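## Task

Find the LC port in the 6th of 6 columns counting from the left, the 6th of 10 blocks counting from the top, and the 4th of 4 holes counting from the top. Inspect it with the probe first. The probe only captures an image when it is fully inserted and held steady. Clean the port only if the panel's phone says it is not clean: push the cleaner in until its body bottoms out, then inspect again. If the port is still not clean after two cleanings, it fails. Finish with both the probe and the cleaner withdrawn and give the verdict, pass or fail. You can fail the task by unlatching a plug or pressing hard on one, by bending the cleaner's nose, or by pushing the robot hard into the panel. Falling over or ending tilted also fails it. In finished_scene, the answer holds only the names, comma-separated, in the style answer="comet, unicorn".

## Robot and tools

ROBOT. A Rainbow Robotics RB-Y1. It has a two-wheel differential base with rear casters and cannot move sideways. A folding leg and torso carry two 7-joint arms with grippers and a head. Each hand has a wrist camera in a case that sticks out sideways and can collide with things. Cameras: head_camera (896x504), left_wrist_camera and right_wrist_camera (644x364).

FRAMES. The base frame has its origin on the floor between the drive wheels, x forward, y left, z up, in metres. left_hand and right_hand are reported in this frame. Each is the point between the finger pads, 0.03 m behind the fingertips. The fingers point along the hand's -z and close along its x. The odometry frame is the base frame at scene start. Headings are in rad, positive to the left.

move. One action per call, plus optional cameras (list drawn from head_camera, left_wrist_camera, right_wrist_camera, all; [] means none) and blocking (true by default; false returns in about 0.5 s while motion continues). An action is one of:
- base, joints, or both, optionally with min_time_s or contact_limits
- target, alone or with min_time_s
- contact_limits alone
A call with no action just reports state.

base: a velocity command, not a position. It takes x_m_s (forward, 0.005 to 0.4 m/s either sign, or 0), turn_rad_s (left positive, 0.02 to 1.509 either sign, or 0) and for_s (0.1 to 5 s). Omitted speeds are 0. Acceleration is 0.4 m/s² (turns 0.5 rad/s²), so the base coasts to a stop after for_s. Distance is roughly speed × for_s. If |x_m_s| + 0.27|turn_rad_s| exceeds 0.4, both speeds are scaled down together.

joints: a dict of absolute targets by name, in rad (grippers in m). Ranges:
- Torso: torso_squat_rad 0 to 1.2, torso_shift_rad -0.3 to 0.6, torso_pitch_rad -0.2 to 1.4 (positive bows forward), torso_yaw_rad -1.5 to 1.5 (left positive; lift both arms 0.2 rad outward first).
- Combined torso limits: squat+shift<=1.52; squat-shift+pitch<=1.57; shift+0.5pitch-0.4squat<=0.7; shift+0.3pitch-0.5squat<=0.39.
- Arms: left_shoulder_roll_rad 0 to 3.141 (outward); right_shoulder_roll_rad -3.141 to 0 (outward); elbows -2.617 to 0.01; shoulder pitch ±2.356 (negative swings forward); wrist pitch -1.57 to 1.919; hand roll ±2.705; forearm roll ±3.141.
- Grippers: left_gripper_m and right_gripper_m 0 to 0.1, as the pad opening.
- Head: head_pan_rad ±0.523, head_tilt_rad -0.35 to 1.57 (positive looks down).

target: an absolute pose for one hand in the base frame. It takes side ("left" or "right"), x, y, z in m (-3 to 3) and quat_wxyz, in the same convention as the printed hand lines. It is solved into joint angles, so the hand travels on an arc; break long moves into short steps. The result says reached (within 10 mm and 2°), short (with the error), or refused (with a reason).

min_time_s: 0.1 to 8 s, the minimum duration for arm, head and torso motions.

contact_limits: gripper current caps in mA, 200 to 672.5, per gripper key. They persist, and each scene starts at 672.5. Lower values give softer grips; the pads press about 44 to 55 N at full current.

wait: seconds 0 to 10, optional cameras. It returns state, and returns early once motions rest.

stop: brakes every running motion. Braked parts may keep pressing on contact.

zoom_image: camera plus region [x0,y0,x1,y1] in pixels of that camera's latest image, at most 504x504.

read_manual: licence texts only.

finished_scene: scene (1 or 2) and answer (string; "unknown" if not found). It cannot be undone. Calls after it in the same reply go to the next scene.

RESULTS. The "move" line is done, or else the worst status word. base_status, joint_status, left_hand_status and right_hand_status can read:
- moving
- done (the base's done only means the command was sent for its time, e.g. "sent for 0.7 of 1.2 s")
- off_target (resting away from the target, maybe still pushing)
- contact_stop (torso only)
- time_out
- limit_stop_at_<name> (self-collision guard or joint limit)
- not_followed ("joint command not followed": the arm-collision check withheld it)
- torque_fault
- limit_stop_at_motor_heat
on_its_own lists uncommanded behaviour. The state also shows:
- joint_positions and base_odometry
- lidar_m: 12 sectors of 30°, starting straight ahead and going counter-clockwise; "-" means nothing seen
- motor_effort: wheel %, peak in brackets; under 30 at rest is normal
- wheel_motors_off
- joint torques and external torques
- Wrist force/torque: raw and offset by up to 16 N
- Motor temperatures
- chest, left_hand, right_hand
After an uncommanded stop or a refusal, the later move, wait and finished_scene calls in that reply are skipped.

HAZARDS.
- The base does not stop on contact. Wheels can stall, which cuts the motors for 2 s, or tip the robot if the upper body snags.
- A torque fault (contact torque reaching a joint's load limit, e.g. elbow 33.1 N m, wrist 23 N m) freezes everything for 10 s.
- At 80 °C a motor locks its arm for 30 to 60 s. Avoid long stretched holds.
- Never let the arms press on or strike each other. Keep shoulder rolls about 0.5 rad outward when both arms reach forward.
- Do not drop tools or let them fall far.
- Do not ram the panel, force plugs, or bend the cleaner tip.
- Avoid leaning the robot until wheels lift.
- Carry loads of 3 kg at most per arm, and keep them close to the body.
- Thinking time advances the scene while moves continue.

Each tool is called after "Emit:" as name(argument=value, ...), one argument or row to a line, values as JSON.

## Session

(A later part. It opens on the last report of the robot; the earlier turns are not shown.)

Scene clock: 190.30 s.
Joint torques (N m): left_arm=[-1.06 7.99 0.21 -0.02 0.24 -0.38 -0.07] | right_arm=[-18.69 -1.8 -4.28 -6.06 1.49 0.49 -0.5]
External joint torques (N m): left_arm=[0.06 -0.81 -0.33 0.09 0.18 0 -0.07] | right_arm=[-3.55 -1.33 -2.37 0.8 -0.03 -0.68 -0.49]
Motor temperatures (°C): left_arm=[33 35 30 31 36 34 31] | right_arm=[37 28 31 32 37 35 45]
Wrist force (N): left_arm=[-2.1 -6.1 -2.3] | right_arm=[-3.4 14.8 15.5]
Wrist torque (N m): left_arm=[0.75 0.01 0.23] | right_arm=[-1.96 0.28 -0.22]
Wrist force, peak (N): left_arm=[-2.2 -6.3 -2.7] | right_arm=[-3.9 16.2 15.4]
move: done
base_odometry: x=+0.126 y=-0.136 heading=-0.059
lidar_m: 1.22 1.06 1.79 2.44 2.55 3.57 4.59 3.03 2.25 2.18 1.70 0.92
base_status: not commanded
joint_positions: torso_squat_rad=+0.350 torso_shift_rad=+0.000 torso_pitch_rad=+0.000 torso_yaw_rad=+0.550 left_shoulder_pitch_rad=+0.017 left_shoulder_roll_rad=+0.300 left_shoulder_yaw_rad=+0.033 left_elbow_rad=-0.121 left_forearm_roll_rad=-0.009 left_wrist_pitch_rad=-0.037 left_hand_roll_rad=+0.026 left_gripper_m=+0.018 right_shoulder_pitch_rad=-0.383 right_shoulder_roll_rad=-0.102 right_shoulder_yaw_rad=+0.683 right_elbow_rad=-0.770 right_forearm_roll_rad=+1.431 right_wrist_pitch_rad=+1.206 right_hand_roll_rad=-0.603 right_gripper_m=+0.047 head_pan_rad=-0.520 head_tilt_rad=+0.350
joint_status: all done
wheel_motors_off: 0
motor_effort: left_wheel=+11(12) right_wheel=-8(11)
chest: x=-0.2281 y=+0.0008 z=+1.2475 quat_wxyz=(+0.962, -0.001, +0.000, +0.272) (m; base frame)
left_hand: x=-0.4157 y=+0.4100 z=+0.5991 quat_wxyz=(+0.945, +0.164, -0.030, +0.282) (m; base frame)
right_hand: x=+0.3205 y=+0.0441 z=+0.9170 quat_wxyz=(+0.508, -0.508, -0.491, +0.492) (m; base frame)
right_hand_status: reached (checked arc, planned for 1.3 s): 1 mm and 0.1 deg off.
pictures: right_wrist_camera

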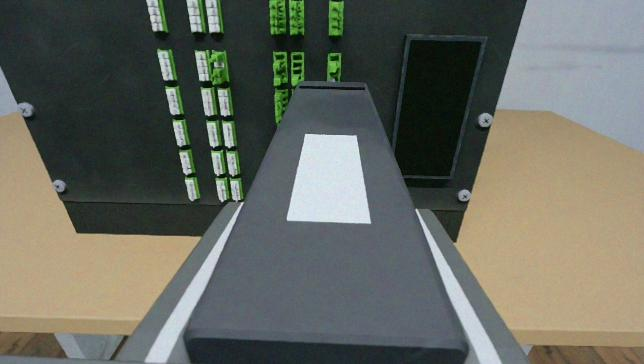

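Emit:
move(
  joints={"head_tilt_rad":0.7},
  cameras=["head_camera"],
)

Emit:
zoom_image(
  camera="head_camera",
  region=[460, 195, 600, 295],
)

Emit:
move(
  target={"side":"right","x":0.3222,"y":0.0443,"z":0.9176,"quat_wxyz":[0.5082,-0.5082,-0.4918,0.4918]},
  min_time_s=1.3,
  cameras=["right_wrist_camera"],
)

Emit:
wait(
  seconds=1.5,
  cameras=["head_camera"],
)

Scene clock: 192.13 s.
Joint torques (N m): left_arm=[-0.67 7.98 0.05 0.11 0.33 -0.38 -0.11] | right_arm=[-18.86 -1.89 -4.31 -6.12 1.53 0.45 -0.46]
External joint torques (N m): left_arm=[0.45 -0.82 -0.49 0.21 0.27 0 -0.1] | right_arm=[-3.72 -1.42 -2.4 0.74 0.01 -0.72 -0.45]
Motor temperatures (°C): left_arm=[33 35 30 31 36 34 31] | right_arm=[37 28 31 32 37 35 45]
Wrist force (N): left_arm=[-2.4 -5.7 -2.4] | right_arm=[-4.2 16.2 15.6]
Wrist torque (N m): left_arm=[0.68 -0.04 0.26] | right_arm=[-1.97 0.24 -0.23]
Wrist force, peak (N): left_arm=[-2.6 -6.3 -2.4] | right_arm=[-3.8 16.3 15.6]
move: done
base_odometry: x=+0.126 y=-0.136 heading=-0.059
lidar_m: 1.21 1.06 1.81 2.43 2.55 3.55 4.60 3.01 2.26 2.18 1.70 0.92
base_status: not commanded
joint_positions: torso_squat_rad=+0.350 torso_shift_rad=+0.000 torso_pitch_rad=+0.000 torso_yaw_rad=+0.550 left_shoulder_pitch_rad=+0.017 left_shoulder_roll_rad=+0.300 left_shoulder_yaw_rad=+0.033 left_elbow_rad=-0.121 left_forearm_roll_rad=-0.009 left_wrist_pitch_rad=-0.037 left_hand_roll_rad=+0.026 left_gripper_m=+0.018 right_shoulder_pitch_rad=-0.383 right_shoulder_roll_rad=-0.102 right_shoulder_yaw_rad=+0.683 right_elbow_rad=-0.770 right_forearm_roll_rad=+1.431 right_wrist_pitch_rad=+1.206 right_hand_roll_rad=-0.603 right_gripper_m=+0.047 head_pan_rad=-0.520 head_tilt_rad=+0.700
joint_status: all done
wheel_motors_off: 0
motor_effort: left_wheel=+11(12) right_wheel=-8(11)
chest: x=-0.2281 y=+0.0008 z=+1.2475 quat_wxyz=(+0.962, -0.001, +0.000, +0.272) (m; base frame)
left_hand: x=-0.4157 y=+0.4100 z=+0.5991 quat_wxyz=(+0.945, +0.164, -0.030, +0.282) (m; base frame)
right_hand: x=+0.3205 y=+0.0441 z=+0.9170 quat_wxyz=(+0.508, -0.508, -0.491, +0.492) (m; base frame)
pictures: head_camera

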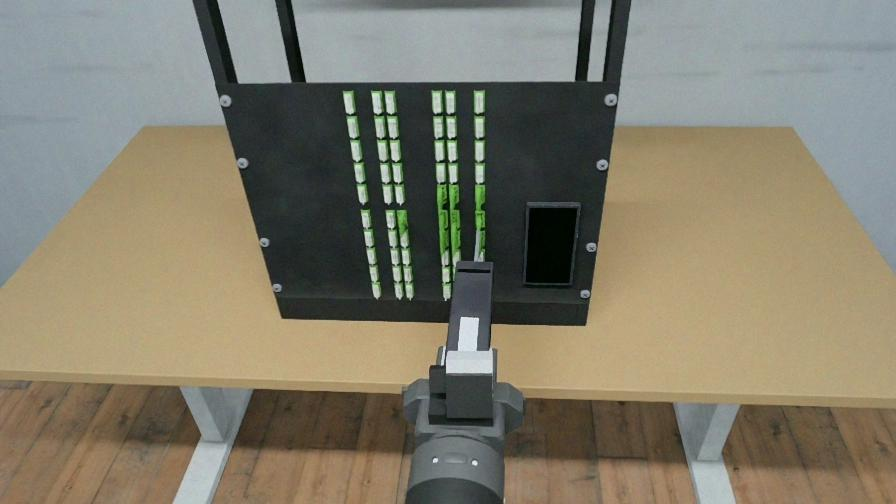

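Scaled by 3.600 from the camera's 896x504 image, which has a finer 1280x720 frame.

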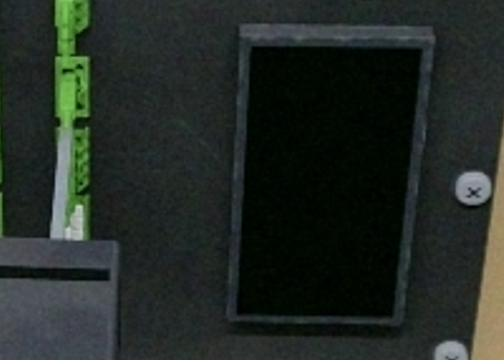

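Scene clock: 193.77 s.
Joint torques (N m): left_arm=[-0.88 8.38 0.02 0.14 0.31 -0.44 -0.1] | right_arm=[-20.94 -4.56 -5.83 -5.96 1.45 -0.48 -0.63]
External joint torques (N m): left_arm=[0.25 -0.41 -0.52 0.24 0.25 -0.06 -0.09] | right_arm=[-5.74 -4.07 -3.92 0.87 -0.07 -1.65 -0.62]
Motor temperatures (°C): left_arm=[33 35 30 31 36 34 31] | right_arm=[37 28 31 32 37 35 45]
Wrist force (N): left_arm=[-2.3 -5.9 -2.6] | right_arm=[-4.9 14.2 25.2]
Wrist torque (N m): left_arm=[0.72 -0.03 0.27] | right_arm=[-2.20 0.55 -0.25]
Wrist force, peak (N): left_arm=[-2.1 -6.5 -2.6] | right_arm=[-5.4 15.4 25.8]
move: done
base_odometry: x=+0.126 y=-0.136 heading=-0.059
lidar_m: 1.22 1.06 1.80 2.43 2.56 3.57 4.59 3.01 2.24 2.18 1.70 0.91
base_status: not commanded
joint_positions: torso_squat_rad=+0.350 torso_shift_rad=+0.000 torso_pitch_rad=+0.000 torso_yaw_rad=+0.550 left_shoulder_pitch_rad=+0.017 left_shoulder_roll_rad=+0.300 left_shoulder_yaw_rad=+0.033 left_elbow_rad=-0.121 left_forearm_roll_rad=-0.009 left_wrist_pitch_rad=-0.037 left_hand_roll_rad=+0.026 left_gripper_m=+0.018 right_shoulder_pitch_rad=-0.386 right_shoulder_roll_rad=-0.102 right_shoulder_yaw_rad=+0.682 right_elbow_rad=-0.764 right_forearm_roll_rad=+1.431 right_wrist_pitch_rad=+1.205 right_hand_roll_rad=-0.606 right_gripper_m=+0.047 head_pan_rad=-0.520 head_tilt_rad=+0.700
joint_status: all done
wheel_motors_off: 0
motor_effort: left_wheel=+12(12) right_wheel=-9(11)
chest: x=-0.2281 y=+0.0008 z=+1.2475 quat_wxyz=(+0.962, -0.001, +0.000, +0.272) (m; base frame)
left_hand: x=-0.4157 y=+0.4100 z=+0.5991 quat_wxyz=(+0.945, +0.164, -0.030, +0.282) (m; base frame)
right_hand: x=+0.3213 y=+0.0443 z=+0.9169 quat_wxyz=(+0.508, -0.508, -0.491, +0.492) (m; base frame)
right_hand_status: reached (checked arc, planned for 1.3 s): 1 mm and 0.1 deg off.
pictures: right_wrist_camera

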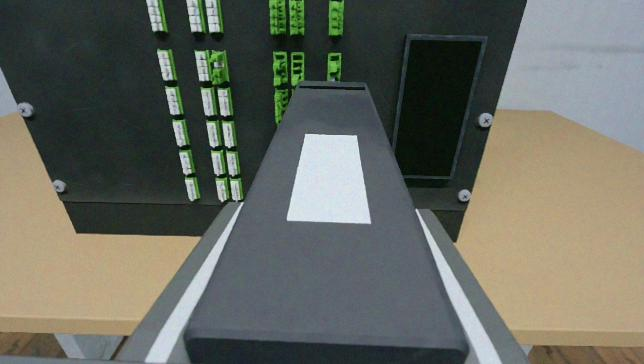

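Scene clock: 195.27 s.
Joint torques (N m): left_arm=[-0.8 8.06 0.36 0.27 0.36 -0.39 -0.1] | right_arm=[-20.84 -4.61 -5.4 -5.96 1.5 -0.31 -0.52]
External joint torques (N m): left_arm=[0.32 -0.73 -0.18 0.38 0.3 0 -0.1] | right_arm=[-5.65 -4.11 -3.49 0.88 -0.02 -1.48 -0.51]
Motor temperatures (°C): left_arm=[33 35 30 31 36 34 31] | right_arm=[37 28 31 32 37 35 45]
Wrist force (N): left_arm=[-2.1 -6.1 -2.1] | right_arm=[-5.3 15.2 25.7]
Wrist torque (N m): left_arm=[0.73 -0.01 0.25] | right_arm=[-2.21 0.57 -0.23]
Wrist force, peak (N): left_arm=[-2.2 -6.7 -2.2] | right_arm=[-5.3 15.2 25.7]
base_odometry: x=+0.126 y=-0.136 heading=-0.059
lidar_m: 1.22 1.05 1.81 2.43 2.55 3.57 4.59 3.02 2.25 2.18 1.70 0.92
base_status: not commanded
joint_positions: torso_squat_rad=+0.350 torso_shift_rad=+0.000 torso_pitch_rad=+0.000 torso_yaw_rad=+0.550 left_shoulder_pitch_rad=+0.017 left_shoulder_roll_rad=+0.300 left_shoulder_yaw_rad=+0.033 left_elbow_rad=-0.121 left_forearm_roll_rad=-0.009 left_wrist_pitch_rad=-0.037 left_hand_roll_rad=+0.026 left_gripper_m=+0.018 right_shoulder_pitch_rad=-0.386 right_shoulder_roll_rad=-0.102 right_shoulder_yaw_rad=+0.682 right_elbow_rad=-0.764 right_forearm_roll_rad=+1.431 right_wrist_pitch_rad=+1.205 right_hand_roll_rad=-0.606 right_gripper_m=+0.047 head_pan_rad=-0.520 head_tilt_rad=+0.700
joint_status: all done
wheel_motors_off: 0
motor_effort: left_wheel=+12(12) right_wheel=-8(11)
chest: x=-0.2281 y=+0.0008 z=+1.2475 quat_wxyz=(+0.962, -0.001, +0.000, +0.272) (m; base frame)
left_hand: x=-0.4157 y=+0.4100 z=+0.5991 quat_wxyz=(+0.945, +0.164, -0.030, +0.282) (m; base frame)
right_hand: x=+0.3213 y=+0.0443 z=+0.9169 quat_wxyz=(+0.508, -0.508, -0.491, +0.492) (m; base frame)
right_hand_status: reached (checked arc, planned for 1.3 s): 1 mm and 0.1 deg off.
wait: 1.50 s; at rest by 0.27 s
pictures: head_camera

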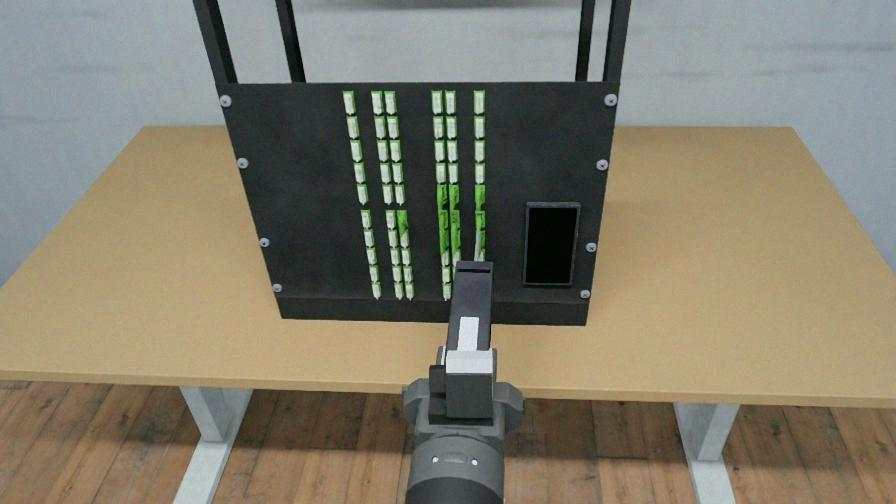

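Emit:
move(
  target={"side":"right","x":0.3165,"y":0.0441,"z":0.9173,"quat_wxyz":[0.5082,-0.5082,-0.4918,0.4918]},
  min_time_s=1,
  cameras=[],
)

Emit:
move(
  target={"side":"right","x":0.3165,"y":0.0441,"z":0.9149,"quat_wxyz":[0.5058,-0.5106,-0.4944,0.4892]},
  min_time_s=1,
  cameras=[],
)

Emit:
move(
  target={"side":"right","x":0.3205,"y":0.0442,"z":0.9149,"quat_wxyz":[0.5058,-0.5106,-0.4944,0.4892]},
  min_time_s=1,
  cameras=["right_wrist_camera"],
)

Scene clock: 201.20 s.
Joint torques (N m): left_arm=[-0.76 8.03 0.13 0.24 0.3 -0.36 -0.11] | right_arm=[-13.35 -0.94 -1.22 -7.55 1.91 2.02 0.14]
External joint torques (N m): left_arm=[0.36 -0.76 -0.41 0.35 0.24 0.02 -0.11] | right_arm=[1.58 -0.63 0.7 -0.63 0.37 0.86 0.14]
Motor temperatures (°C): left_arm=[33 34 30 31 36 34 31] | right_arm=[37 28 31 32 37 35 45]
Wrist force (N): left_arm=[-1.9 -6.0 -2.1] | right_arm=[-1.8 17.4 4.9]
Wrist torque (N m): left_arm=[0.73 0.00 0.26] | right_arm=[-1.59 -0.20 -0.22]
Wrist force, peak (N): left_arm=[-2.6 -6.5 -2.6] | right_arm=[-5.2 15.3 25.7]
move: done
base_odometry: x=+0.126 y=-0.136 heading=-0.059
lidar_m: 1.22 1.05 1.81 2.44 2.55 3.56 4.60 3.03 2.26 2.18 1.70 0.91
base_status: not commanded
joint_positions: torso_squat_rad=+0.350 torso_shift_rad=+0.000 torso_pitch_rad=+0.000 torso_yaw_rad=+0.550 left_shoulder_pitch_rad=+0.017 left_shoulder_roll_rad=+0.300 left_shoulder_yaw_rad=+0.033 left_elbow_rad=-0.121 left_forearm_roll_rad=-0.009 left_wrist_pitch_rad=-0.037 left_hand_roll_rad=+0.026 left_gripper_m=+0.018 right_shoulder_pitch_rad=-0.370 right_shoulder_roll_rad=-0.103 right_shoulder_yaw_rad=+0.686 right_elbow_rad=-0.789 right_forearm_roll_rad=+1.434 right_wrist_pitch_rad=+1.214 right_hand_roll_rad=-0.595 right_gripper_m=+0.047 head_pan_rad=-0.520 head_tilt_rad=+0.700
joint_status: all done
wheel_motors_off: 0
motor_effort: left_wheel=+12(12) right_wheel=-9(10)
chest: x=-0.2280 y=+0.0008 z=+1.2475 quat_wxyz=(+0.962, -0.001, +0.000, +0.272) (m; base frame)
left_hand: x=-0.4157 y=+0.4100 z=+0.5991 quat_wxyz=(+0.945, +0.164, -0.030, +0.282) (m; base frame)
right_hand: x=+0.3168 y=+0.0441 z=+0.9172 quat_wxyz=(+0.508, -0.508, -0.492, +0.491) (m; base frame)
right_hand_status: reached (checked arc, planned for 1.0 s): 0 mm and 0.0 deg off.
pictures: none
No camera images: "cameras" was empty.

Scene clock: 202.53 s.
Joint torques (N m): left_arm=[-0.87 7.98 0.04 0.15 0.34 -0.43 -0.02] | right_arm=[-15.49 0.87 -1.38 -5.96 1.44 1.91 -0.47]
External joint torques (N m): left_arm=[0.25 -0.82 -0.5 0.25 0.28 -0.05 -0.01] | right_arm=[-0.49 1.17 0.44 0.77 -0.07 0.71 -0.47]
Motor temperatures (°C): left_arm=[33 34 30 31 36 34 31] | right_arm=[37 28 31 32 37 35 45]
Wrist force (N): left_arm=[-2.4 -5.9 -2.3] | right_arm=[-1.9 16.9 5.3]
Wrist torque (N m): left_arm=[0.72 -0.07 0.25] | right_arm=[-1.70 -0.16 -0.22]
Wrist force, peak (N): left_arm=[-2.6 -6.3 -2.4] | right_arm=[-3.1 18.9 4.5]
move: done
base_odometry: x=+0.126 y=-0.136 heading=-0.059
lidar_m: 1.22 1.05 1.81 2.44 2.55 3.57 4.59 3.01 2.26 2.18 1.70 0.91
base_status: not commanded
joint_positions: torso_squat_rad=+0.350 torso_shift_rad=+0.000 torso_pitch_rad=+0.000 torso_yaw_rad=+0.550 left_shoulder_pitch_rad=+0.017 left_shoulder_roll_rad=+0.300 left_shoulder_yaw_rad=+0.033 left_elbow_rad=-0.121 left_forearm_roll_rad=-0.009 left_wrist_pitch_rad=-0.037 left_hand_roll_rad=+0.026 left_gripper_m=+0.018 right_shoulder_pitch_rad=-0.382 right_shoulder_roll_rad=-0.094 right_shoulder_yaw_rad=+0.692 right_elbow_rad=-0.749 right_forearm_roll_rad=+1.445 right_wrist_pitch_rad=+1.220 right_hand_roll_rad=-0.626 right_gripper_m=+0.047 head_pan_rad=-0.520 head_tilt_rad=+0.700
joint_status: all done
wheel_motors_off: 0
motor_effort: left_wheel=+12(12) right_wheel=-8(11)
chest: x=-0.2280 y=+0.0008 z=+1.2475 quat_wxyz=(+0.962, -0.001, +0.000, +0.272) (m; base frame)
left_hand: x=-0.4157 y=+0.4100 z=+0.5991 quat_wxyz=(+0.945, +0.164, -0.030, +0.282) (m; base frame)
right_hand: x=+0.3165 y=+0.0438 z=+0.9150 quat_wxyz=(+0.506, -0.510, -0.494, +0.490) (m; base frame)
right_hand_status: reached (checked arc, planned for 1.0 s): 0 mm and 0.1 deg off.
pictures: none
No camera images: "cameras" was empty.

Scene clock: 203.87 s.
Joint torques (N m): left_arm=[-0.6 8.13 0.25 0.21 0.4 -0.44 -0.08] | right_arm=[-19.74 -4.3 -5.31 -5.54 1.07 -0.27 -0.56]
External joint torques (N m): left_arm=[0.53 -0.66 -0.3 0.32 0.34 -0.06 -0.08] | right_arm=[-4.52 -3.89 -3.54 1.1 -0.41 -1.5 -0.55]
Motor temperatures (°C): left_arm=[33 34 30 31 36 34 31] | right_arm=[37 28 31 32 37 35 45]
Wrist force (N): left_arm=[-2.3 -5.7 -2.3] | right_arm=[-4.3 13.1 24.2]
Wrist torque (N m): left_arm=[0.72 -0.03 0.24] | right_arm=[-2.36 0.48 -0.23]
Wrist force, peak (N): left_arm=[-2.0 -6.4 -2.7] | right_arm=[-4.8 14.4 24.8]
move: done
base_odometry: x=+0.126 y=-0.136 heading=-0.059
lidar_m: 1.22 1.05 1.81 2.44 2.55 3.57 4.59 3.03 2.26 2.18 1.70 0.92
base_status: not commanded
joint_positions: torso_squat_rad=+0.350 torso_shift_rad=+0.000 torso_pitch_rad=+0.000 torso_yaw_rad=+0.550 left_shoulder_pitch_rad=+0.017 left_shoulder_roll_rad=+0.300 left_shoulder_yaw_rad=+0.033 left_elbow_rad=-0.121 left_forearm_roll_rad=-0.009 left_wrist_pitch_rad=-0.037 left_hand_roll_rad=+0.026 left_gripper_m=+0.018 right_shoulder_pitch_rad=-0.397 right_shoulder_roll_rad=-0.090 right_shoulder_yaw_rad=+0.690 right_elbow_rad=-0.721 right_forearm_roll_rad=+1.444 right_wrist_pitch_rad=+1.215 right_hand_roll_rad=-0.640 right_gripper_m=+0.047 head_pan_rad=-0.520 head_tilt_rad=+0.700
joint_status: all done
wheel_motors_off: 0
motor_effort: left_wheel=+12(12) right_wheel=-9(11)
chest: x=-0.2281 y=+0.0008 z=+1.2475 quat_wxyz=(+0.962, -0.001, +0.000, +0.272) (m; base frame)
left_hand: x=-0.4157 y=+0.4100 z=+0.5991 quat_wxyz=(+0.945, +0.164, -0.030, +0.282) (m; base frame)
right_hand: x=+0.3196 y=+0.0442 z=+0.9145 quat_wxyz=(+0.506, -0.510, -0.494, +0.490) (m; base frame)
right_hand_status: reached (checked arc, planned for 1.0 s): 1 mm and 0.1 deg off.
pictures: right_wrist_camera

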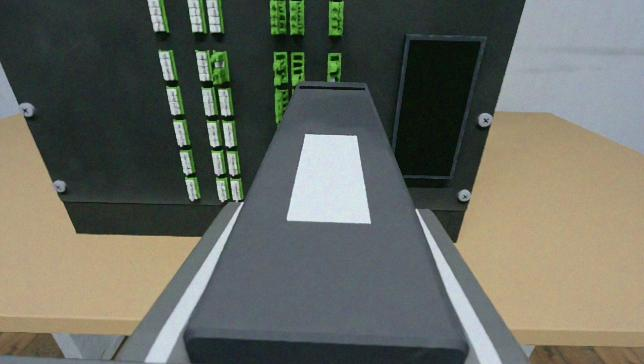

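Emit:
move(
  target={"side":"right","x":0.3165,"y":0.0441,"z":0.9173,"quat_wxyz":[0.5082,-0.5082,-0.4918,0.4918]},
  min_time_s=1,
  cameras=[],
)

Emit:
move(
  target={"side":"right","x":0.3165,"y":0.0441,"z":0.9197,"quat_wxyz":[0.5107,-0.5058,-0.4893,0.4943]},
  min_time_s=1,
  cameras=[],
)

Emit:
move(
  target={"side":"right","x":0.3212,"y":0.0442,"z":0.9199,"quat_wxyz":[0.5107,-0.5058,-0.4893,0.4943]},
  min_time_s=1,
  cameras=["right_wrist_camera"],
)

Scene clock: 206.47 s.
Joint torques (N m): left_arm=[-0.66 7.84 0.08 0.05 0.32 -0.37 -0.01] | right_arm=[-13.34 -2.61 -2.45 -7.22 1.54 1.47 0.27]
External joint torques (N m): left_arm=[0.46 -0.95 -0.46 0.16 0.26 0.02 -0.01] | right_arm=[1.61 -2.32 -0.55 -0.32 0 0.31 0.28]
Motor temperatures (°C): left_arm=[32 34 30 31 36 34 31] | right_arm=[37 28 31 32 37 35 45]
Wrist force (N): left_arm=[-2.3 -6.0 -2.3] | right_arm=[-1.2 16.0 4.4]
Wrist torque (N m): left_arm=[0.74 -0.03 0.25] | right_arm=[-1.84 -0.27 -0.23]
Wrist force, peak (N): left_arm=[-2.3 -6.6 -2.8] | right_arm=[-4.9 14.3 24.7]
move: done
base_odometry: x=+0.126 y=-0.136 heading=-0.059
lidar_m: 1.22 1.06 1.80 2.44 2.55 3.57 4.59 3.04 2.25 2.18 1.70 0.92
base_status: not commanded
joint_positions: torso_squat_rad=+0.350 torso_shift_rad=+0.000 torso_pitch_rad=+0.000 torso_yaw_rad=+0.550 left_shoulder_pitch_rad=+0.017 left_shoulder_roll_rad=+0.300 left_shoulder_yaw_rad=+0.033 left_elbow_rad=-0.121 left_forearm_roll_rad=-0.009 left_wrist_pitch_rad=-0.037 left_hand_roll_rad=+0.026 left_gripper_m=+0.018 right_shoulder_pitch_rad=-0.373 right_shoulder_roll_rad=-0.100 right_shoulder_yaw_rad=+0.687 right_elbow_rad=-0.782 right_forearm_roll_rad=+1.436 right_wrist_pitch_rad=+1.217 right_hand_roll_rad=-0.600 right_gripper_m=+0.047 head_pan_rad=-0.520 head_tilt_rad=+0.700
joint_status: all done
wheel_motors_off: 0
motor_effort: left_wheel=+12(12) right_wheel=-9(11)
chest: x=-0.2280 y=+0.0008 z=+1.2475 quat_wxyz=(+0.962, -0.001, +0.000, +0.272) (m; base frame)
left_hand: x=-0.4157 y=+0.4100 z=+0.5991 quat_wxyz=(+0.945, +0.164, -0.030, +0.282) (m; base frame)
right_hand: x=+0.3166 y=+0.0443 z=+0.9173 quat_wxyz=(+0.508, -0.509, -0.492, +0.490) (m; base frame)
right_hand_status: reached (checked arc, planned for 1.0 s): 0 mm and 0.2 deg off.
pictures: none
No camera images: "cameras" was empty.

Scene clock: 207.80 s.
Joint torques (N m): left_arm=[-0.71 7.93 0.11 0 0.36 -0.41 -0.13] | right_arm=[-13.54 -2.31 -2.77 -7.37 1.45 0.67 0.18]
External joint torques (N m): left_arm=[0.4 -0.86 -0.43 0.11 0.31 -0.03 -0.13] | right_arm=[1.27 -1.99 -0.74 -0.26 -0.13 -0.42 0.18]
Motor temperatures (°C): left_arm=[32 34 30 31 36 34 31] | right_arm=[37 28 31 32 37 35 45]
Wrist force (N): left_arm=[-2.6 -5.6 -2.6] | right_arm=[-2.5 15.2 4.7]
Wrist torque (N m): left_arm=[0.66 -0.04 0.25] | right_arm=[-2.03 -0.06 -0.23]
Wrist force, peak (N): left_arm=[-2.6 -6.4 -2.6] | right_arm=[-5.8 18.3 3.7]
move: done
base_odometry: x=+0.126 y=-0.136 heading=-0.059
lidar_m: 1.22 1.05 1.80 2.43 2.56 3.57 4.60 3.03 2.25 2.19 1.69 0.92
base_status: not commanded
joint_positions: torso_squat_rad=+0.350 torso_shift_rad=+0.000 torso_pitch_rad=+0.000 torso_yaw_rad=+0.550 left_shoulder_pitch_rad=+0.017 left_shoulder_roll_rad=+0.300 left_shoulder_yaw_rad=+0.033 left_elbow_rad=-0.121 left_forearm_roll_rad=-0.009 left_wrist_pitch_rad=-0.037 left_hand_roll_rad=+0.026 left_gripper_m=+0.018 right_shoulder_pitch_rad=-0.356 right_shoulder_roll_rad=-0.112 right_shoulder_yaw_rad=+0.681 right_elbow_rad=-0.835 right_forearm_roll_rad=+1.424 right_wrist_pitch_rad=+1.209 right_hand_roll_rad=-0.561 right_gripper_m=+0.047 head_pan_rad=-0.520 head_tilt_rad=+0.700
joint_status: all done
wheel_motors_off: 0
motor_effort: left_wheel=+11(12) right_wheel=-8(11)
chest: x=-0.2280 y=+0.0008 z=+1.2475 quat_wxyz=(+0.962, -0.001, +0.000, +0.272) (m; base frame)
left_hand: x=-0.4157 y=+0.4100 z=+0.5991 quat_wxyz=(+0.945, +0.164, -0.030, +0.282) (m; base frame)
right_hand: x=+0.3164 y=+0.0443 z=+0.9199 quat_wxyz=(+0.510, -0.506, -0.490, +0.493) (m; base frame)
right_hand_status: reached (checked arc, planned for 1.0 s): 0 mm and 0.2 deg off.
pictures: none
No camera images: "cameras" was empty.

Scene clock: 209.13 s.
Joint torques (N m): left_arm=[-0.78 8.22 0.13 0.1 0.3 -0.49 -0.08] | right_arm=[-17.28 -4.48 -3.74 -6.12 0.86 -0.44 -0.64]
External joint torques (N m): left_arm=[0.34 -0.58 -0.41 0.21 0.24 -0.11 -0.07] | right_arm=[-2.26 -4 -1.7 0.96 -0.7 -1.54 -0.63]
Motor temperatures (°C): left_arm=[32 34 30 31 36 34 31] | right_arm=[37 28 31 32 37 35 45]
Wrist force (N): left_arm=[-2.1 -6.2 -2.3] | right_arm=[-4.0 13.3 14.3]
Wrist torque (N m): left_arm=[0.77 -0.03 0.22] | right_arm=[-2.38 0.39 -0.23]
Wrist force, peak (N): left_arm=[-2.2 -6.5 -2.4] | right_arm=[-4.6 14.3 14.7]
move: done
base_odometry: x=+0.126 y=-0.136 heading=-0.059
lidar_m: 1.22 1.06 1.80 2.44 2.55 3.57 4.59 3.01 2.26 2.18 1.70 0.91
base_status: not commanded
joint_positions: torso_squat_rad=+0.350 torso_shift_rad=+0.000 torso_pitch_rad=+0.000 torso_yaw_rad=+0.550 left_shoulder_pitch_rad=+0.017 left_shoulder_roll_rad=+0.300 left_shoulder_yaw_rad=+0.033 left_elbow_rad=-0.121 left_forearm_roll_rad=-0.009 left_wrist_pitch_rad=-0.037 left_hand_roll_rad=+0.026 left_gripper_m=+0.018 right_shoulder_pitch_rad=-0.366 right_shoulder_roll_rad=-0.114 right_shoulder_yaw_rad=+0.676 right_elbow_rad=-0.821 right_forearm_roll_rad=+1.418 right_wrist_pitch_rad=+1.199 right_hand_roll_rad=-0.565 right_gripper_m=+0.047 head_pan_rad=-0.520 head_tilt_rad=+0.700
joint_status: all done
wheel_motors_off: 0
motor_effort: left_wheel=+12(12) right_wheel=-9(11)
chest: x=-0.2280 y=+0.0008 z=+1.2475 quat_wxyz=(+0.962, -0.001, +0.000, +0.272) (m; base frame)
left_hand: x=-0.4157 y=+0.4100 z=+0.5991 quat_wxyz=(+0.945, +0.164, -0.030, +0.282) (m; base frame)
right_hand: x=+0.3206 y=+0.0443 z=+0.9197 quat_wxyz=(+0.511, -0.505, -0.489, +0.494) (m; base frame)
right_hand_status: reached (checked arc, planned for 1.0 s): 1 mm and 0.1 deg off.
pictures: right_wrist_camera

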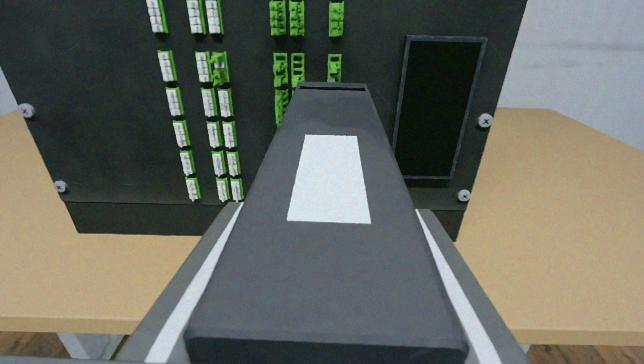

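Emit:
move(
  target={"side":"right","x":0.318,"y":0.0441,"z":0.9172,"quat_wxyz":[0.5082,-0.5082,-0.4918,0.4918]},
  min_time_s=1,
  cameras=[],
)

Emit:
move(
  target={"side":"right","x":0.320,"y":0.0442,"z":0.9174,"quat_wxyz":[0.5082,-0.5082,-0.4918,0.4918]},
  min_time_s=1,
  cameras=[],
)

Emit:
move(
  target={"side":"right","x":0.3205,"y":0.0442,"z":0.9182,"quat_wxyz":[0.5082,-0.5082,-0.4918,0.4918]},
  min_time_s=1,
  cameras=[],
)

Emit:
move(
  target={"side":"right","x":0.3205,"y":0.0435,"z":0.9178,"quat_wxyz":[0.5082,-0.5082,-0.4918,0.4918]},
  min_time_s=1,
  cameras=[],
)

Emit:
move(
  target={"side":"right","x":0.3205,"y":0.0435,"z":0.917,"quat_wxyz":[0.5082,-0.5082,-0.4918,0.4918]},
  min_time_s=1,
  cameras=[],
)

Emit:
move(
  target={"side":"right","x":0.3205,"y":0.0447,"z":0.917,"quat_wxyz":[0.5082,-0.5082,-0.4918,0.4918]},
  min_time_s=1,
  cameras=["right_wrist_camera"],
)

Scene clock: 215.27 s.
Joint torques (N m): left_arm=[-0.63 7.99 -0.05 0.19 0.21 -0.38 -0.16] | right_arm=[-14.86 1.26 -1.13 -5.9 1.15 1.55 -0.59]
External joint torques (N m): left_arm=[0.48 -0.8 -0.59 0.3 0.15 0 -0.16] | right_arm=[0.12 1.65 0.81 1.03 -0.38 0.4 -0.58]
Motor temperatures (°C): left_arm=[32 34 30 31 36 34 31] | right_arm=[37 28 31 32 37 35 45]
Wrist force (N): left_arm=[-2.5 -5.8 -2.4] | right_arm=[-1.7 15.5 4.8]
Wrist torque (N m): left_arm=[0.69 -0.07 0.26] | right_arm=[-1.98 -0.16 -0.23]
Wrist force, peak (N): left_arm=[-2.2 -6.7 -2.4] | right_arm=[-4.2 14.2 15.3]
move: done
base_odometry: x=+0.126 y=-0.136 heading=-0.059
lidar_m: 1.21 1.05 1.80 2.44 2.55 3.57 4.60 3.01 2.25 2.18 1.70 0.91
base_status: not commanded
joint_positions: torso_squat_rad=+0.350 torso_shift_rad=+0.000 torso_pitch_rad=+0.000 torso_yaw_rad=+0.550 left_shoulder_pitch_rad=+0.017 left_shoulder_roll_rad=+0.300 left_shoulder_yaw_rad=+0.033 left_elbow_rad=-0.121 left_forearm_roll_rad=-0.009 left_wrist_pitch_rad=-0.037 left_hand_roll_rad=+0.026 left_gripper_m=+0.018 right_shoulder_pitch_rad=-0.372 right_shoulder_roll_rad=-0.105 right_shoulder_yaw_rad=+0.684 right_elbow_rad=-0.790 right_forearm_roll_rad=+1.432 right_wrist_pitch_rad=+1.210 right_hand_roll_rad=-0.593 right_gripper_m=+0.047 head_pan_rad=-0.520 head_tilt_rad=+0.700
joint_status: all done
wheel_motors_off: 0
motor_effort: left_wheel=+12(12) right_wheel=-8(11)
chest: x=-0.2280 y=+0.0008 z=+1.2475 quat_wxyz=(+0.962, -0.001, +0.000, +0.272) (m; base frame)
left_hand: x=-0.4157 y=+0.4100 z=+0.5991 quat_wxyz=(+0.945, +0.164, -0.030, +0.282) (m; base frame)
right_hand: x=+0.3182 y=+0.0439 z=+0.9174 quat_wxyz=(+0.508, -0.508, -0.492, +0.492) (m; base frame)
right_hand_status: reached (checked arc, planned for 1.0 s): 0 mm and 0.1 deg off.
pictures: none
No camera images: "cameras" was empty.

Scene clock: 216.60 s.
Joint torques (N m): left_arm=[-0.68 8.05 0.07 0.09 0.29 -0.44 -0.1] | right_arm=[-16.18 0.21 -3.81 -5.86 1.18 0.94 -0.46]
External joint torques (N m): left_arm=[0.44 -0.75 -0.47 0.2 0.23 -0.05 -0.1] | right_arm=[-1.09 0.65 -1.89 1.02 -0.35 -0.23 -0.45]
Motor temperatures (°C): left_arm=[32 34 30 31 36 34 31] | right_arm=[37 28 31 32 37 35 45]
Wrist force (N): left_arm=[-1.8 -6.4 -2.0] | right_arm=[-2.0 14.6 8.0]
Wrist torque (N m): left_arm=[0.78 0.02 0.26] | right_arm=[-2.02 -0.02 -0.22]
Wrist force, peak (N): left_arm=[-2.4 -6.4 -2.5] | right_arm=[-2.6 16.1 8.1]
move: done
base_odometry: x=+0.126 y=-0.136 heading=-0.059
lidar_m: 1.22 1.05 1.81 2.43 2.55 3.56 4.59 3.03 2.26 2.18 1.70 0.92
base_status: not commanded
joint_positions: torso_squat_rad=+0.350 torso_shift_rad=+0.000 torso_pitch_rad=+0.000 torso_yaw_rad=+0.550 left_shoulder_pitch_rad=+0.017 left_shoulder_roll_rad=+0.300 left_shoulder_yaw_rad=+0.033 left_elbow_rad=-0.121 left_forearm_roll_rad=-0.009 left_wrist_pitch_rad=-0.037 left_hand_roll_rad=+0.026 left_gripper_m=+0.018 right_shoulder_pitch_rad=-0.379 right_shoulder_roll_rad=-0.103 right_shoulder_yaw_rad=+0.683 right_elbow_rad=-0.776 right_forearm_roll_rad=+1.432 right_wrist_pitch_rad=+1.208 right_hand_roll_rad=-0.600 right_gripper_m=+0.047 head_pan_rad=-0.520 head_tilt_rad=+0.700
joint_status: all done
wheel_motors_off: 0
motor_effort: left_wheel=+11(12) right_wheel=-9(11)
chest: x=-0.2280 y=+0.0008 z=+1.2475 quat_wxyz=(+0.962, -0.001, +0.000, +0.272) (m; base frame)
left_hand: x=-0.4157 y=+0.4100 z=+0.5991 quat_wxyz=(+0.945, +0.164, -0.030, +0.282) (m; base frame)
right_hand: x=+0.3199 y=+0.0440 z=+0.9173 quat_wxyz=(+0.508, -0.508, -0.492, +0.492) (m; base frame)
right_hand_status: reached (checked arc, planned for 1.0 s): 0 mm and 0.0 deg off.
pictures: none
No camera images: "cameras" was empty.

Scene clock: 217.93 s.
Joint torques (N m): left_arm=[-1.27 8.21 0.31 0.08 0.4 -0.35 -0.15] | right_arm=[-15.41 -4.03 -3.2 -7.88 1.87 0.62 0.27]
External joint torques (N m): left_arm=[-0.15 -0.59 -0.23 0.19 0.34 0.03 -0.15] | right_arm=[-0.3 -3.59 -1.26 -0.98 0.34 -0.54 0.28]
Motor temperatures (°C): left_arm=[32 34 30 31 36 34 31] | right_arm=[37 28 31 32 37 35 45]
Wrist force (N): left_arm=[-2.4 -6.1 -2.1] | right_arm=[-3.8 16.7 10.0]
Wrist torque (N m): left_arm=[0.72 -0.03 0.28] | right_arm=[-1.71 0.29 -0.22]
Wrist force, peak (N): left_arm=[-2.3 -6.4 -2.5] | right_arm=[-4.2 17.4 9.7]
move: done
base_odometry: x=+0.126 y=-0.136 heading=-0.059
lidar_m: 1.22 1.05 1.81 2.44 2.55 3.57 4.60 3.03 2.26 2.18 1.71 0.92
base_status: not commanded
joint_positions: torso_squat_rad=+0.350 torso_shift_rad=+0.000 torso_pitch_rad=+0.000 torso_yaw_rad=+0.550 left_shoulder_pitch_rad=+0.017 left_shoulder_roll_rad=+0.300 left_shoulder_yaw_rad=+0.033 left_elbow_rad=-0.121 left_forearm_roll_rad=-0.009 left_wrist_pitch_rad=-0.037 left_hand_roll_rad=+0.026 left_gripper_m=+0.018 right_shoulder_pitch_rad=-0.379 right_shoulder_roll_rad=-0.104 right_shoulder_yaw_rad=+0.683 right_elbow_rad=-0.780 right_forearm_roll_rad=+1.431 right_wrist_pitch_rad=+1.207 right_hand_roll_rad=-0.597 right_gripper_m=+0.047 head_pan_rad=-0.520 head_tilt_rad=+0.700
joint_status: all done
wheel_motors_off: 0
motor_effort: left_wheel=+11(12) right_wheel=-9(10)
chest: x=-0.2280 y=+0.0008 z=+1.2475 quat_wxyz=(+0.962, -0.001, +0.000, +0.272) (m; base frame)
left_hand: x=-0.4157 y=+0.4100 z=+0.5991 quat_wxyz=(+0.945, +0.164, -0.030, +0.282) (m; base frame)
right_hand: x=+0.3202 y=+0.0444 z=+0.9179 quat_wxyz=(+0.508, -0.508, -0.492, +0.492) (m; base frame)
right_hand_status: reached (checked arc, planned for 1.0 s): 0 mm and 0.0 deg off.
pictures: none
No camera images: "cameras" was empty.

Scene clock: 219.27 s.
Joint torques (N m): left_arm=[-0.81 8.11 0.45 0.17 0.38 -0.42 -0.15] | right_arm=[-15.07 -1.17 -2.28 -6.86 1.8 0.98 -0.17]
External joint torques (N m): left_arm=[0.31 -0.68 -0.09 0.28 0.33 -0.04 -0.15] | right_arm=[0.03 -0.73 -0.35 0.03 0.27 -0.17 -0.17]
Motor temperatures (°C): left_arm=[32 34 30 31 36 34 31] | right_arm=[37 28 31 32 37 35 45]
Wrist force (N): left_arm=[-2.4 -6.1 -2.7] | right_arm=[-3.8 17.2 9.2]
Wrist torque (N m): left_arm=[0.74 -0.05 0.25] | right_arm=[-1.81 0.22 -0.24]
Wrist force, peak (N): left_arm=[-2.2 -6.4 -2.9] | right_arm=[-4.0 17.4 10.1]
move: done
base_odometry: x=+0.126 y=-0.136 heading=-0.059
lidar_m: 1.22 1.05 1.80 2.43 2.55 3.56 4.59 3.02 2.24 2.18 1.71 0.91
base_status: not commanded
joint_positions: torso_squat_rad=+0.350 torso_shift_rad=+0.000 torso_pitch_rad=+0.000 torso_yaw_rad=+0.550 left_shoulder_pitch_rad=+0.017 left_shoulder_roll_rad=+0.300 left_shoulder_yaw_rad=+0.033 left_elbow_rad=-0.121 left_forearm_roll_rad=-0.009 left_wrist_pitch_rad=-0.037 left_hand_roll_rad=+0.026 left_gripper_m=+0.018 right_shoulder_pitch_rad=-0.379 right_shoulder_roll_rad=-0.104 right_shoulder_yaw_rad=+0.683 right_elbow_rad=-0.780 right_forearm_roll_rad=+1.430 right_wrist_pitch_rad=+1.207 right_hand_roll_rad=-0.597 right_gripper_m=+0.047 head_pan_rad=-0.520 head_tilt_rad=+0.700
joint_status: all done
wheel_motors_off: 0
motor_effort: left_wheel=+12(12) right_wheel=-9(11)
chest: x=-0.2280 y=+0.0008 z=+1.2475 quat_wxyz=(+0.962, -0.001, +0.000, +0.272) (m; base frame)
left_hand: x=-0.4157 y=+0.4100 z=+0.5991 quat_wxyz=(+0.945, +0.164, -0.030, +0.282) (m; base frame)
right_hand: x=+0.3201 y=+0.0444 z=+0.9179 quat_wxyz=(+0.508, -0.508, -0.492, +0.492) (m; base frame)
right_hand_status: reached (checked arc, planned for 1.0 s): 1 mm and 0.0 deg off.
pictures: none
No camera images: "cameras" was empty.

Scene clock: 220.60 s.
Joint torques (N m): left_arm=[-0.7 7.91 0.15 0.08 0.32 -0.46 -0.12] | right_arm=[-15.93 -1.34 -2.63 -5.18 0.71 1.21 -0.59]
External joint torques (N m): left_arm=[0.42 -0.88 -0.39 0.19 0.27 -0.08 -0.11] | right_arm=[-0.82 -0.87 -0.71 1.68 -0.81 0.04 -0.58]
Motor temperatures (°C): left_arm=[32 34 30 31 36 34 31] | right_arm=[37 28 31 32 37 35 45]
Wrist force (N): left_arm=[-2.4 -5.9 -2.4] | right_arm=[-0.8 13.7 11.0]
Wrist torque (N m): left_arm=[0.72 -0.07 0.23] | right_arm=[-2.25 -0.39 -0.21]
Wrist force, peak (N): left_arm=[-2.5 -6.3 -2.5] | right_arm=[-3.9 17.2 9.5]
move: done
base_odometry: x=+0.126 y=-0.136 heading=-0.059
lidar_m: 1.23 1.05 1.81 2.43 2.55 3.56 4.59 3.03 2.25 2.18 1.70 0.92
base_status: not commanded
joint_positions: torso_squat_rad=+0.350 torso_shift_rad=+0.000 torso_pitch_rad=+0.000 torso_yaw_rad=+0.550 left_shoulder_pitch_rad=+0.017 left_shoulder_roll_rad=+0.300 left_shoulder_yaw_rad=+0.033 left_elbow_rad=-0.121 left_forearm_roll_rad=-0.009 left_wrist_pitch_rad=-0.037 left_hand_roll_rad=+0.026 left_gripper_m=+0.018 right_shoulder_pitch_rad=-0.380 right_shoulder_roll_rad=-0.104 right_shoulder_yaw_rad=+0.683 right_elbow_rad=-0.773 right_forearm_roll_rad=+1.432 right_wrist_pitch_rad=+1.207 right_hand_roll_rad=-0.604 right_gripper_m=+0.047 head_pan_rad=-0.520 head_tilt_rad=+0.700
joint_status: all done
wheel_motors_off: 0
motor_effort: left_wheel=+12(12) right_wheel=-8(11)
chest: x=-0.2280 y=+0.0008 z=+1.2475 quat_wxyz=(+0.962, -0.001, +0.000, +0.272) (m; base frame)
left_hand: x=-0.4157 y=+0.4100 z=+0.5991 quat_wxyz=(+0.945, +0.164, -0.030, +0.282) (m; base frame)
right_hand: x=+0.3204 y=+0.0436 z=+0.9170 quat_wxyz=(+0.508, -0.508, -0.492, +0.492) (m; base frame)
right_hand_status: reached (checked arc, planned for 1.0 s): 0 mm and 0.0 deg off.
pictures: none
No camera images: "cameras" was empty.

Scene clock: 221.93 s.
Joint torques (N m): left_arm=[-1.08 8.06 -0.17 0.21 0.28 -0.44 -0.1] | right_arm=[-16.95 -0.02 -3.25 -5.86 1.12 0.31 -0.46]
External joint torques (N m): left_arm=[0.04 -0.73 -0.71 0.31 0.23 -0.06 -0.1] | right_arm=[-1.8 0.42 -1.36 0.98 -0.4 -0.86 -0.45]
Motor temperatures (°C): left_arm=[32 34 30 31 36 34 31] | right_arm=[37 28 31 32 37 35 45]
Wrist force (N): left_arm=[-2.3 -6.3 -2.2] | right_arm=[-3.7 13.3 11.3]
Wrist torque (N m): left_arm=[0.79 -0.03 0.25] | right_arm=[-2.40 0.31 -0.24]
Wrist force, peak (N): left_arm=[-2.2 -6.6 -2.2] | right_arm=[-4.2 14.3 11.7]
move: done
base_odometry: x=+0.126 y=-0.136 heading=-0.059
lidar_m: 1.22 1.04 1.80 2.43 2.55 3.57 4.59 3.02 2.26 2.18 1.69 0.92
base_status: not commanded
joint_positions: torso_squat_rad=+0.350 torso_shift_rad=+0.000 torso_pitch_rad=+0.000 torso_yaw_rad=+0.550 left_shoulder_pitch_rad=+0.017 left_shoulder_roll_rad=+0.300 left_shoulder_yaw_rad=+0.033 left_elbow_rad=-0.121 left_forearm_roll_rad=-0.009 left_wrist_pitch_rad=-0.037 left_hand_roll_rad=+0.026 left_gripper_m=+0.018 right_shoulder_pitch_rad=-0.384 right_shoulder_roll_rad=-0.100 right_shoulder_yaw_rad=+0.683 right_elbow_rad=-0.765 right_forearm_roll_rad=+1.432 right_wrist_pitch_rad=+1.208 right_hand_roll_rad=-0.606 right_gripper_m=+0.047 head_pan_rad=-0.520 head_tilt_rad=+0.700
joint_status: all done
wheel_motors_off: 0
motor_effort: left_wheel=+11(12) right_wheel=-9(11)
chest: x=-0.2280 y=+0.0008 z=+1.2475 quat_wxyz=(+0.962, -0.001, +0.000, +0.272) (m; base frame)
left_hand: x=-0.4157 y=+0.4100 z=+0.5991 quat_wxyz=(+0.945, +0.164, -0.030, +0.282) (m; base frame)
right_hand: x=+0.3204 y=+0.0445 z=+0.9168 quat_wxyz=(+0.508, -0.508, -0.492, +0.492) (m; base frame)
right_hand_status: reached (checked arc, planned for 1.0 s): 0 mm and 0.0 deg off.
pictures: right_wrist_camera

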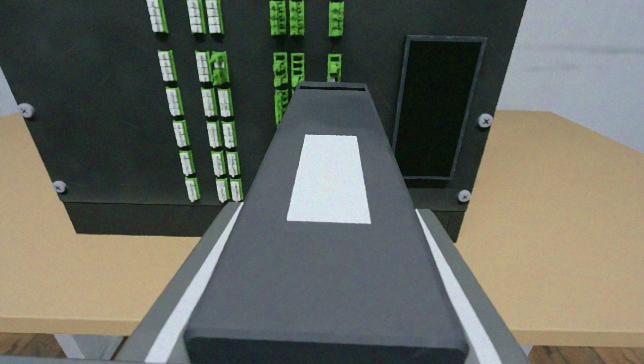

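Emit:
move(
  target={"side":"right","x":0.3192,"y":0.0405,"z":0.9174,"quat_wxyz":[0.5045,-0.5045,-0.4955,0.4955]},
  min_time_s=1.5,
  cameras=[],
)

Emit:
move(
  target={"side":"right","x":0.3210,"y":0.0405,"z":0.9174,"quat_wxyz":[0.5045,-0.5045,-0.4955,0.4955]},
  min_time_s=1,
  cameras=["head_camera"],
)

Emit:
wait(
  seconds=1.5,
  cameras=["head_camera"],
)

Scene clock: 224.87 s.
Joint torques (N m): left_arm=[-0.86 8.16 0.3 0.01 0.36 -0.33 -0.08] | right_arm=[-13.57 -2.94 -0.93 -7.68 2.05 1.39 0.26]
External joint torques (N m): left_arm=[0.25 -0.63 -0.24 0.11 0.3 0.05 -0.08] | right_arm=[1.23 -2.32 1.16 -0.74 0.52 0.24 0.26]
Motor temperatures (°C): left_arm=[32 34 30 31 36 34 31] | right_arm=[37 28 31 32 37 35 45]
Wrist force (N): left_arm=[-2.2 -6.1 -2.1] | right_arm=[-2.6 17.5 5.0]
Wrist torque (N m): left_arm=[0.73 -0.01 0.25] | right_arm=[-1.68 -0.08 -0.21]
Wrist force, peak (N): left_arm=[-2.1 -6.4 -2.8] | right_arm=[-4.3 18.9 3.4]
move: done
base_odometry: x=+0.126 y=-0.136 heading=-0.059
lidar_m: 1.22 1.06 1.81 2.43 2.55 3.56 4.59 3.02 2.25 2.18 1.69 0.92
base_status: not commanded
joint_positions: torso_squat_rad=+0.350 torso_shift_rad=+0.000 torso_pitch_rad=+0.000 torso_yaw_rad=+0.550 left_shoulder_pitch_rad=+0.017 left_shoulder_roll_rad=+0.300 left_shoulder_yaw_rad=+0.033 left_elbow_rad=-0.121 left_forearm_roll_rad=-0.009 left_wrist_pitch_rad=-0.037 left_hand_roll_rad=+0.026 left_gripper_m=+0.018 right_shoulder_pitch_rad=-0.357 right_shoulder_roll_rad=-0.124 right_shoulder_yaw_rad=+0.691 right_elbow_rad=-0.815 right_forearm_roll_rad=+1.436 right_wrist_pitch_rad=+1.200 right_hand_roll_rad=-0.595 right_gripper_m=+0.047 head_pan_rad=-0.520 head_tilt_rad=+0.700
joint_status: all done
wheel_motors_off: 0
motor_effort: left_wheel=+12(12) right_wheel=-11(11)
chest: x=-0.2280 y=+0.0008 z=+1.2475 quat_wxyz=(+0.962, -0.001, +0.000, +0.272) (m; base frame)
left_hand: x=-0.4157 y=+0.4100 z=+0.5991 quat_wxyz=(+0.945, +0.164, -0.030, +0.282) (m; base frame)
right_hand: x=+0.3190 y=+0.0408 z=+0.9174 quat_wxyz=(+0.504, -0.505, -0.496, +0.494) (m; base frame)
right_hand_status: reached (checked arc, planned for 1.5 s): 0 mm and 0.1 deg off.
pictures: none
No camera images: "cameras" was empty.

Scene clock: 226.20 s.
Joint torques (N m): left_arm=[-0.97 8.28 0.1 0.07 0.32 -0.45 -0.04] | right_arm=[-16.41 -3.22 -3.25 -6.05 1.02 -0.01 0.25]
External joint torques (N m): left_arm=[0.15 -0.52 -0.44 0.17 0.26 -0.06 -0.04] | right_arm=[-1.55 -2.52 -1.13 0.89 -0.5 -1.16 0.26]
Motor temperatures (°C): left_arm=[32 34 30 31 36 34 31] | right_arm=[37 28 31 32 37 35 45]
Wrist force (N): left_arm=[-2.3 -5.7 -2.0] | right_arm=[-3.8 13.9 9.4]
Wrist torque (N m): left_arm=[0.68 -0.05 0.25] | right_arm=[-2.32 0.29 -0.22]
Wrist force, peak (N): left_arm=[-2.1 -6.3 -2.6] | right_arm=[-2.4 17.1 5.4]
move: done
base_odometry: x=+0.126 y=-0.136 heading=-0.059
lidar_m: 1.22 1.05 1.80 2.44 2.54 3.56 4.60 3.03 2.26 2.18 1.70 0.91
base_status: not commanded
joint_positions: torso_squat_rad=+0.350 torso_shift_rad=+0.000 torso_pitch_rad=+0.000 torso_yaw_rad=+0.550 left_shoulder_pitch_rad=+0.017 left_shoulder_roll_rad=+0.300 left_shoulder_yaw_rad=+0.033 left_elbow_rad=-0.121 left_forearm_roll_rad=-0.009 left_wrist_pitch_rad=-0.037 left_hand_roll_rad=+0.026 left_gripper_m=+0.018 right_shoulder_pitch_rad=-0.359 right_shoulder_roll_rad=-0.126 right_shoulder_yaw_rad=+0.689 right_elbow_rad=-0.814 right_forearm_roll_rad=+1.433 right_wrist_pitch_rad=+1.194 right_hand_roll_rad=-0.595 right_gripper_m=+0.047 head_pan_rad=-0.520 head_tilt_rad=+0.700
joint_status: all done
wheel_motors_off: 0
motor_effort: left_wheel=+11(12) right_wheel=-7(10)
chest: x=-0.2280 y=+0.0008 z=+1.2475 quat_wxyz=(+0.962, -0.001, +0.000, +0.272) (m; base frame)
left_hand: x=-0.4157 y=+0.4100 z=+0.5991 quat_wxyz=(+0.945, +0.164, -0.030, +0.282) (m; base frame)
right_hand: x=+0.3206 y=+0.0406 z=+0.9172 quat_wxyz=(+0.505, -0.504, -0.495, +0.496) (m; base frame)
right_hand_status: reached (checked arc, planned for 1.0 s): 0 mm and 0.0 deg off.
pictures: head_camera

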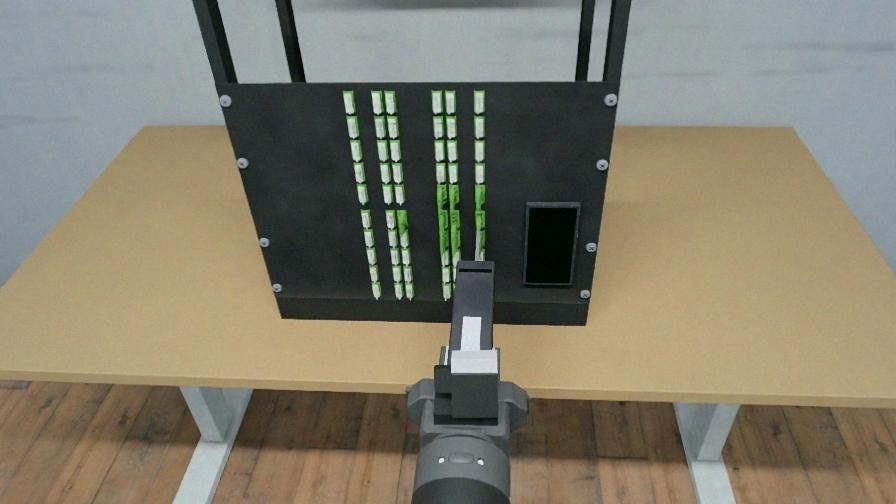

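Scene clock: 227.70 s.
Joint torques (N m): left_arm=[-0.53 7.98 0.28 0.19 0.3 -0.4 -0.04] | right_arm=[-16.68 -3.22 -3.12 -6.05 1.02 -0.12 0.23]
External joint torques (N m): left_arm=[0.59 -0.81 -0.26 0.29 0.25 -0.02 -0.04] | right_arm=[-1.82 -2.51 -1 0.89 -0.5 -1.27 0.24]
Motor temperatures (°C): left_arm=[32 34 30 31 36 34 31] | right_arm=[37 28 31 32 37 35 45]
Wrist force (N): left_arm=[-2.0 -5.9 -2.0] | right_arm=[-3.4 13.5 9.4]
Wrist torque (N m): left_arm=[0.72 -0.02 0.22] | right_arm=[-2.30 0.32 -0.23]
Wrist force, peak (N): left_arm=[-2.5 -6.4 -2.3] | right_arm=[-4.2 15.0 9.5]
base_odometry: x=+0.126 y=-0.136 heading=-0.059
lidar_m: 1.22 1.05 1.80 2.44 2.55 3.57 4.59 3.03 2.25 2.19 1.70 0.92
base_status: not commanded
joint_positions: torso_squat_rad=+0.350 torso_shift_rad=+0.000 torso_pitch_rad=+0.000 torso_yaw_rad=+0.550 left_shoulder_pitch_rad=+0.017 left_shoulder_roll_rad=+0.300 left_shoulder_yaw_rad=+0.033 left_elbow_rad=-0.121 left_forearm_roll_rad=-0.009 left_wrist_pitch_rad=-0.037 left_hand_roll_rad=+0.026 left_gripper_m=+0.018 right_shoulder_pitch_rad=-0.359 right_shoulder_roll_rad=-0.126 right_shoulder_yaw_rad=+0.689 right_elbow_rad=-0.814 right_forearm_roll_rad=+1.433 right_wrist_pitch_rad=+1.194 right_hand_roll_rad=-0.595 right_gripper_m=+0.047 head_pan_rad=-0.520 head_tilt_rad=+0.700
joint_status: all done
wheel_motors_off: 0
motor_effort: left_wheel=+11(12) right_wheel=-8(10)
chest: x=-0.2280 y=+0.0008 z=+1.2475 quat_wxyz=(+0.962, -0.001, +0.000, +0.272) (m; base frame)
left_hand: x=-0.4157 y=+0.4100 z=+0.5991 quat_wxyz=(+0.945, +0.164, -0.030, +0.282) (m; base frame)
right_hand: x=+0.3206 y=+0.0406 z=+0.9172 quat_wxyz=(+0.505, -0.504, -0.495, +0.496) (m; base frame)
right_hand_status: reached (checked arc, planned for 1.0 s): 0 mm and 0.0 deg off.
wait: 1.50 s; at rest by 0.27 s
pictures: head_camera

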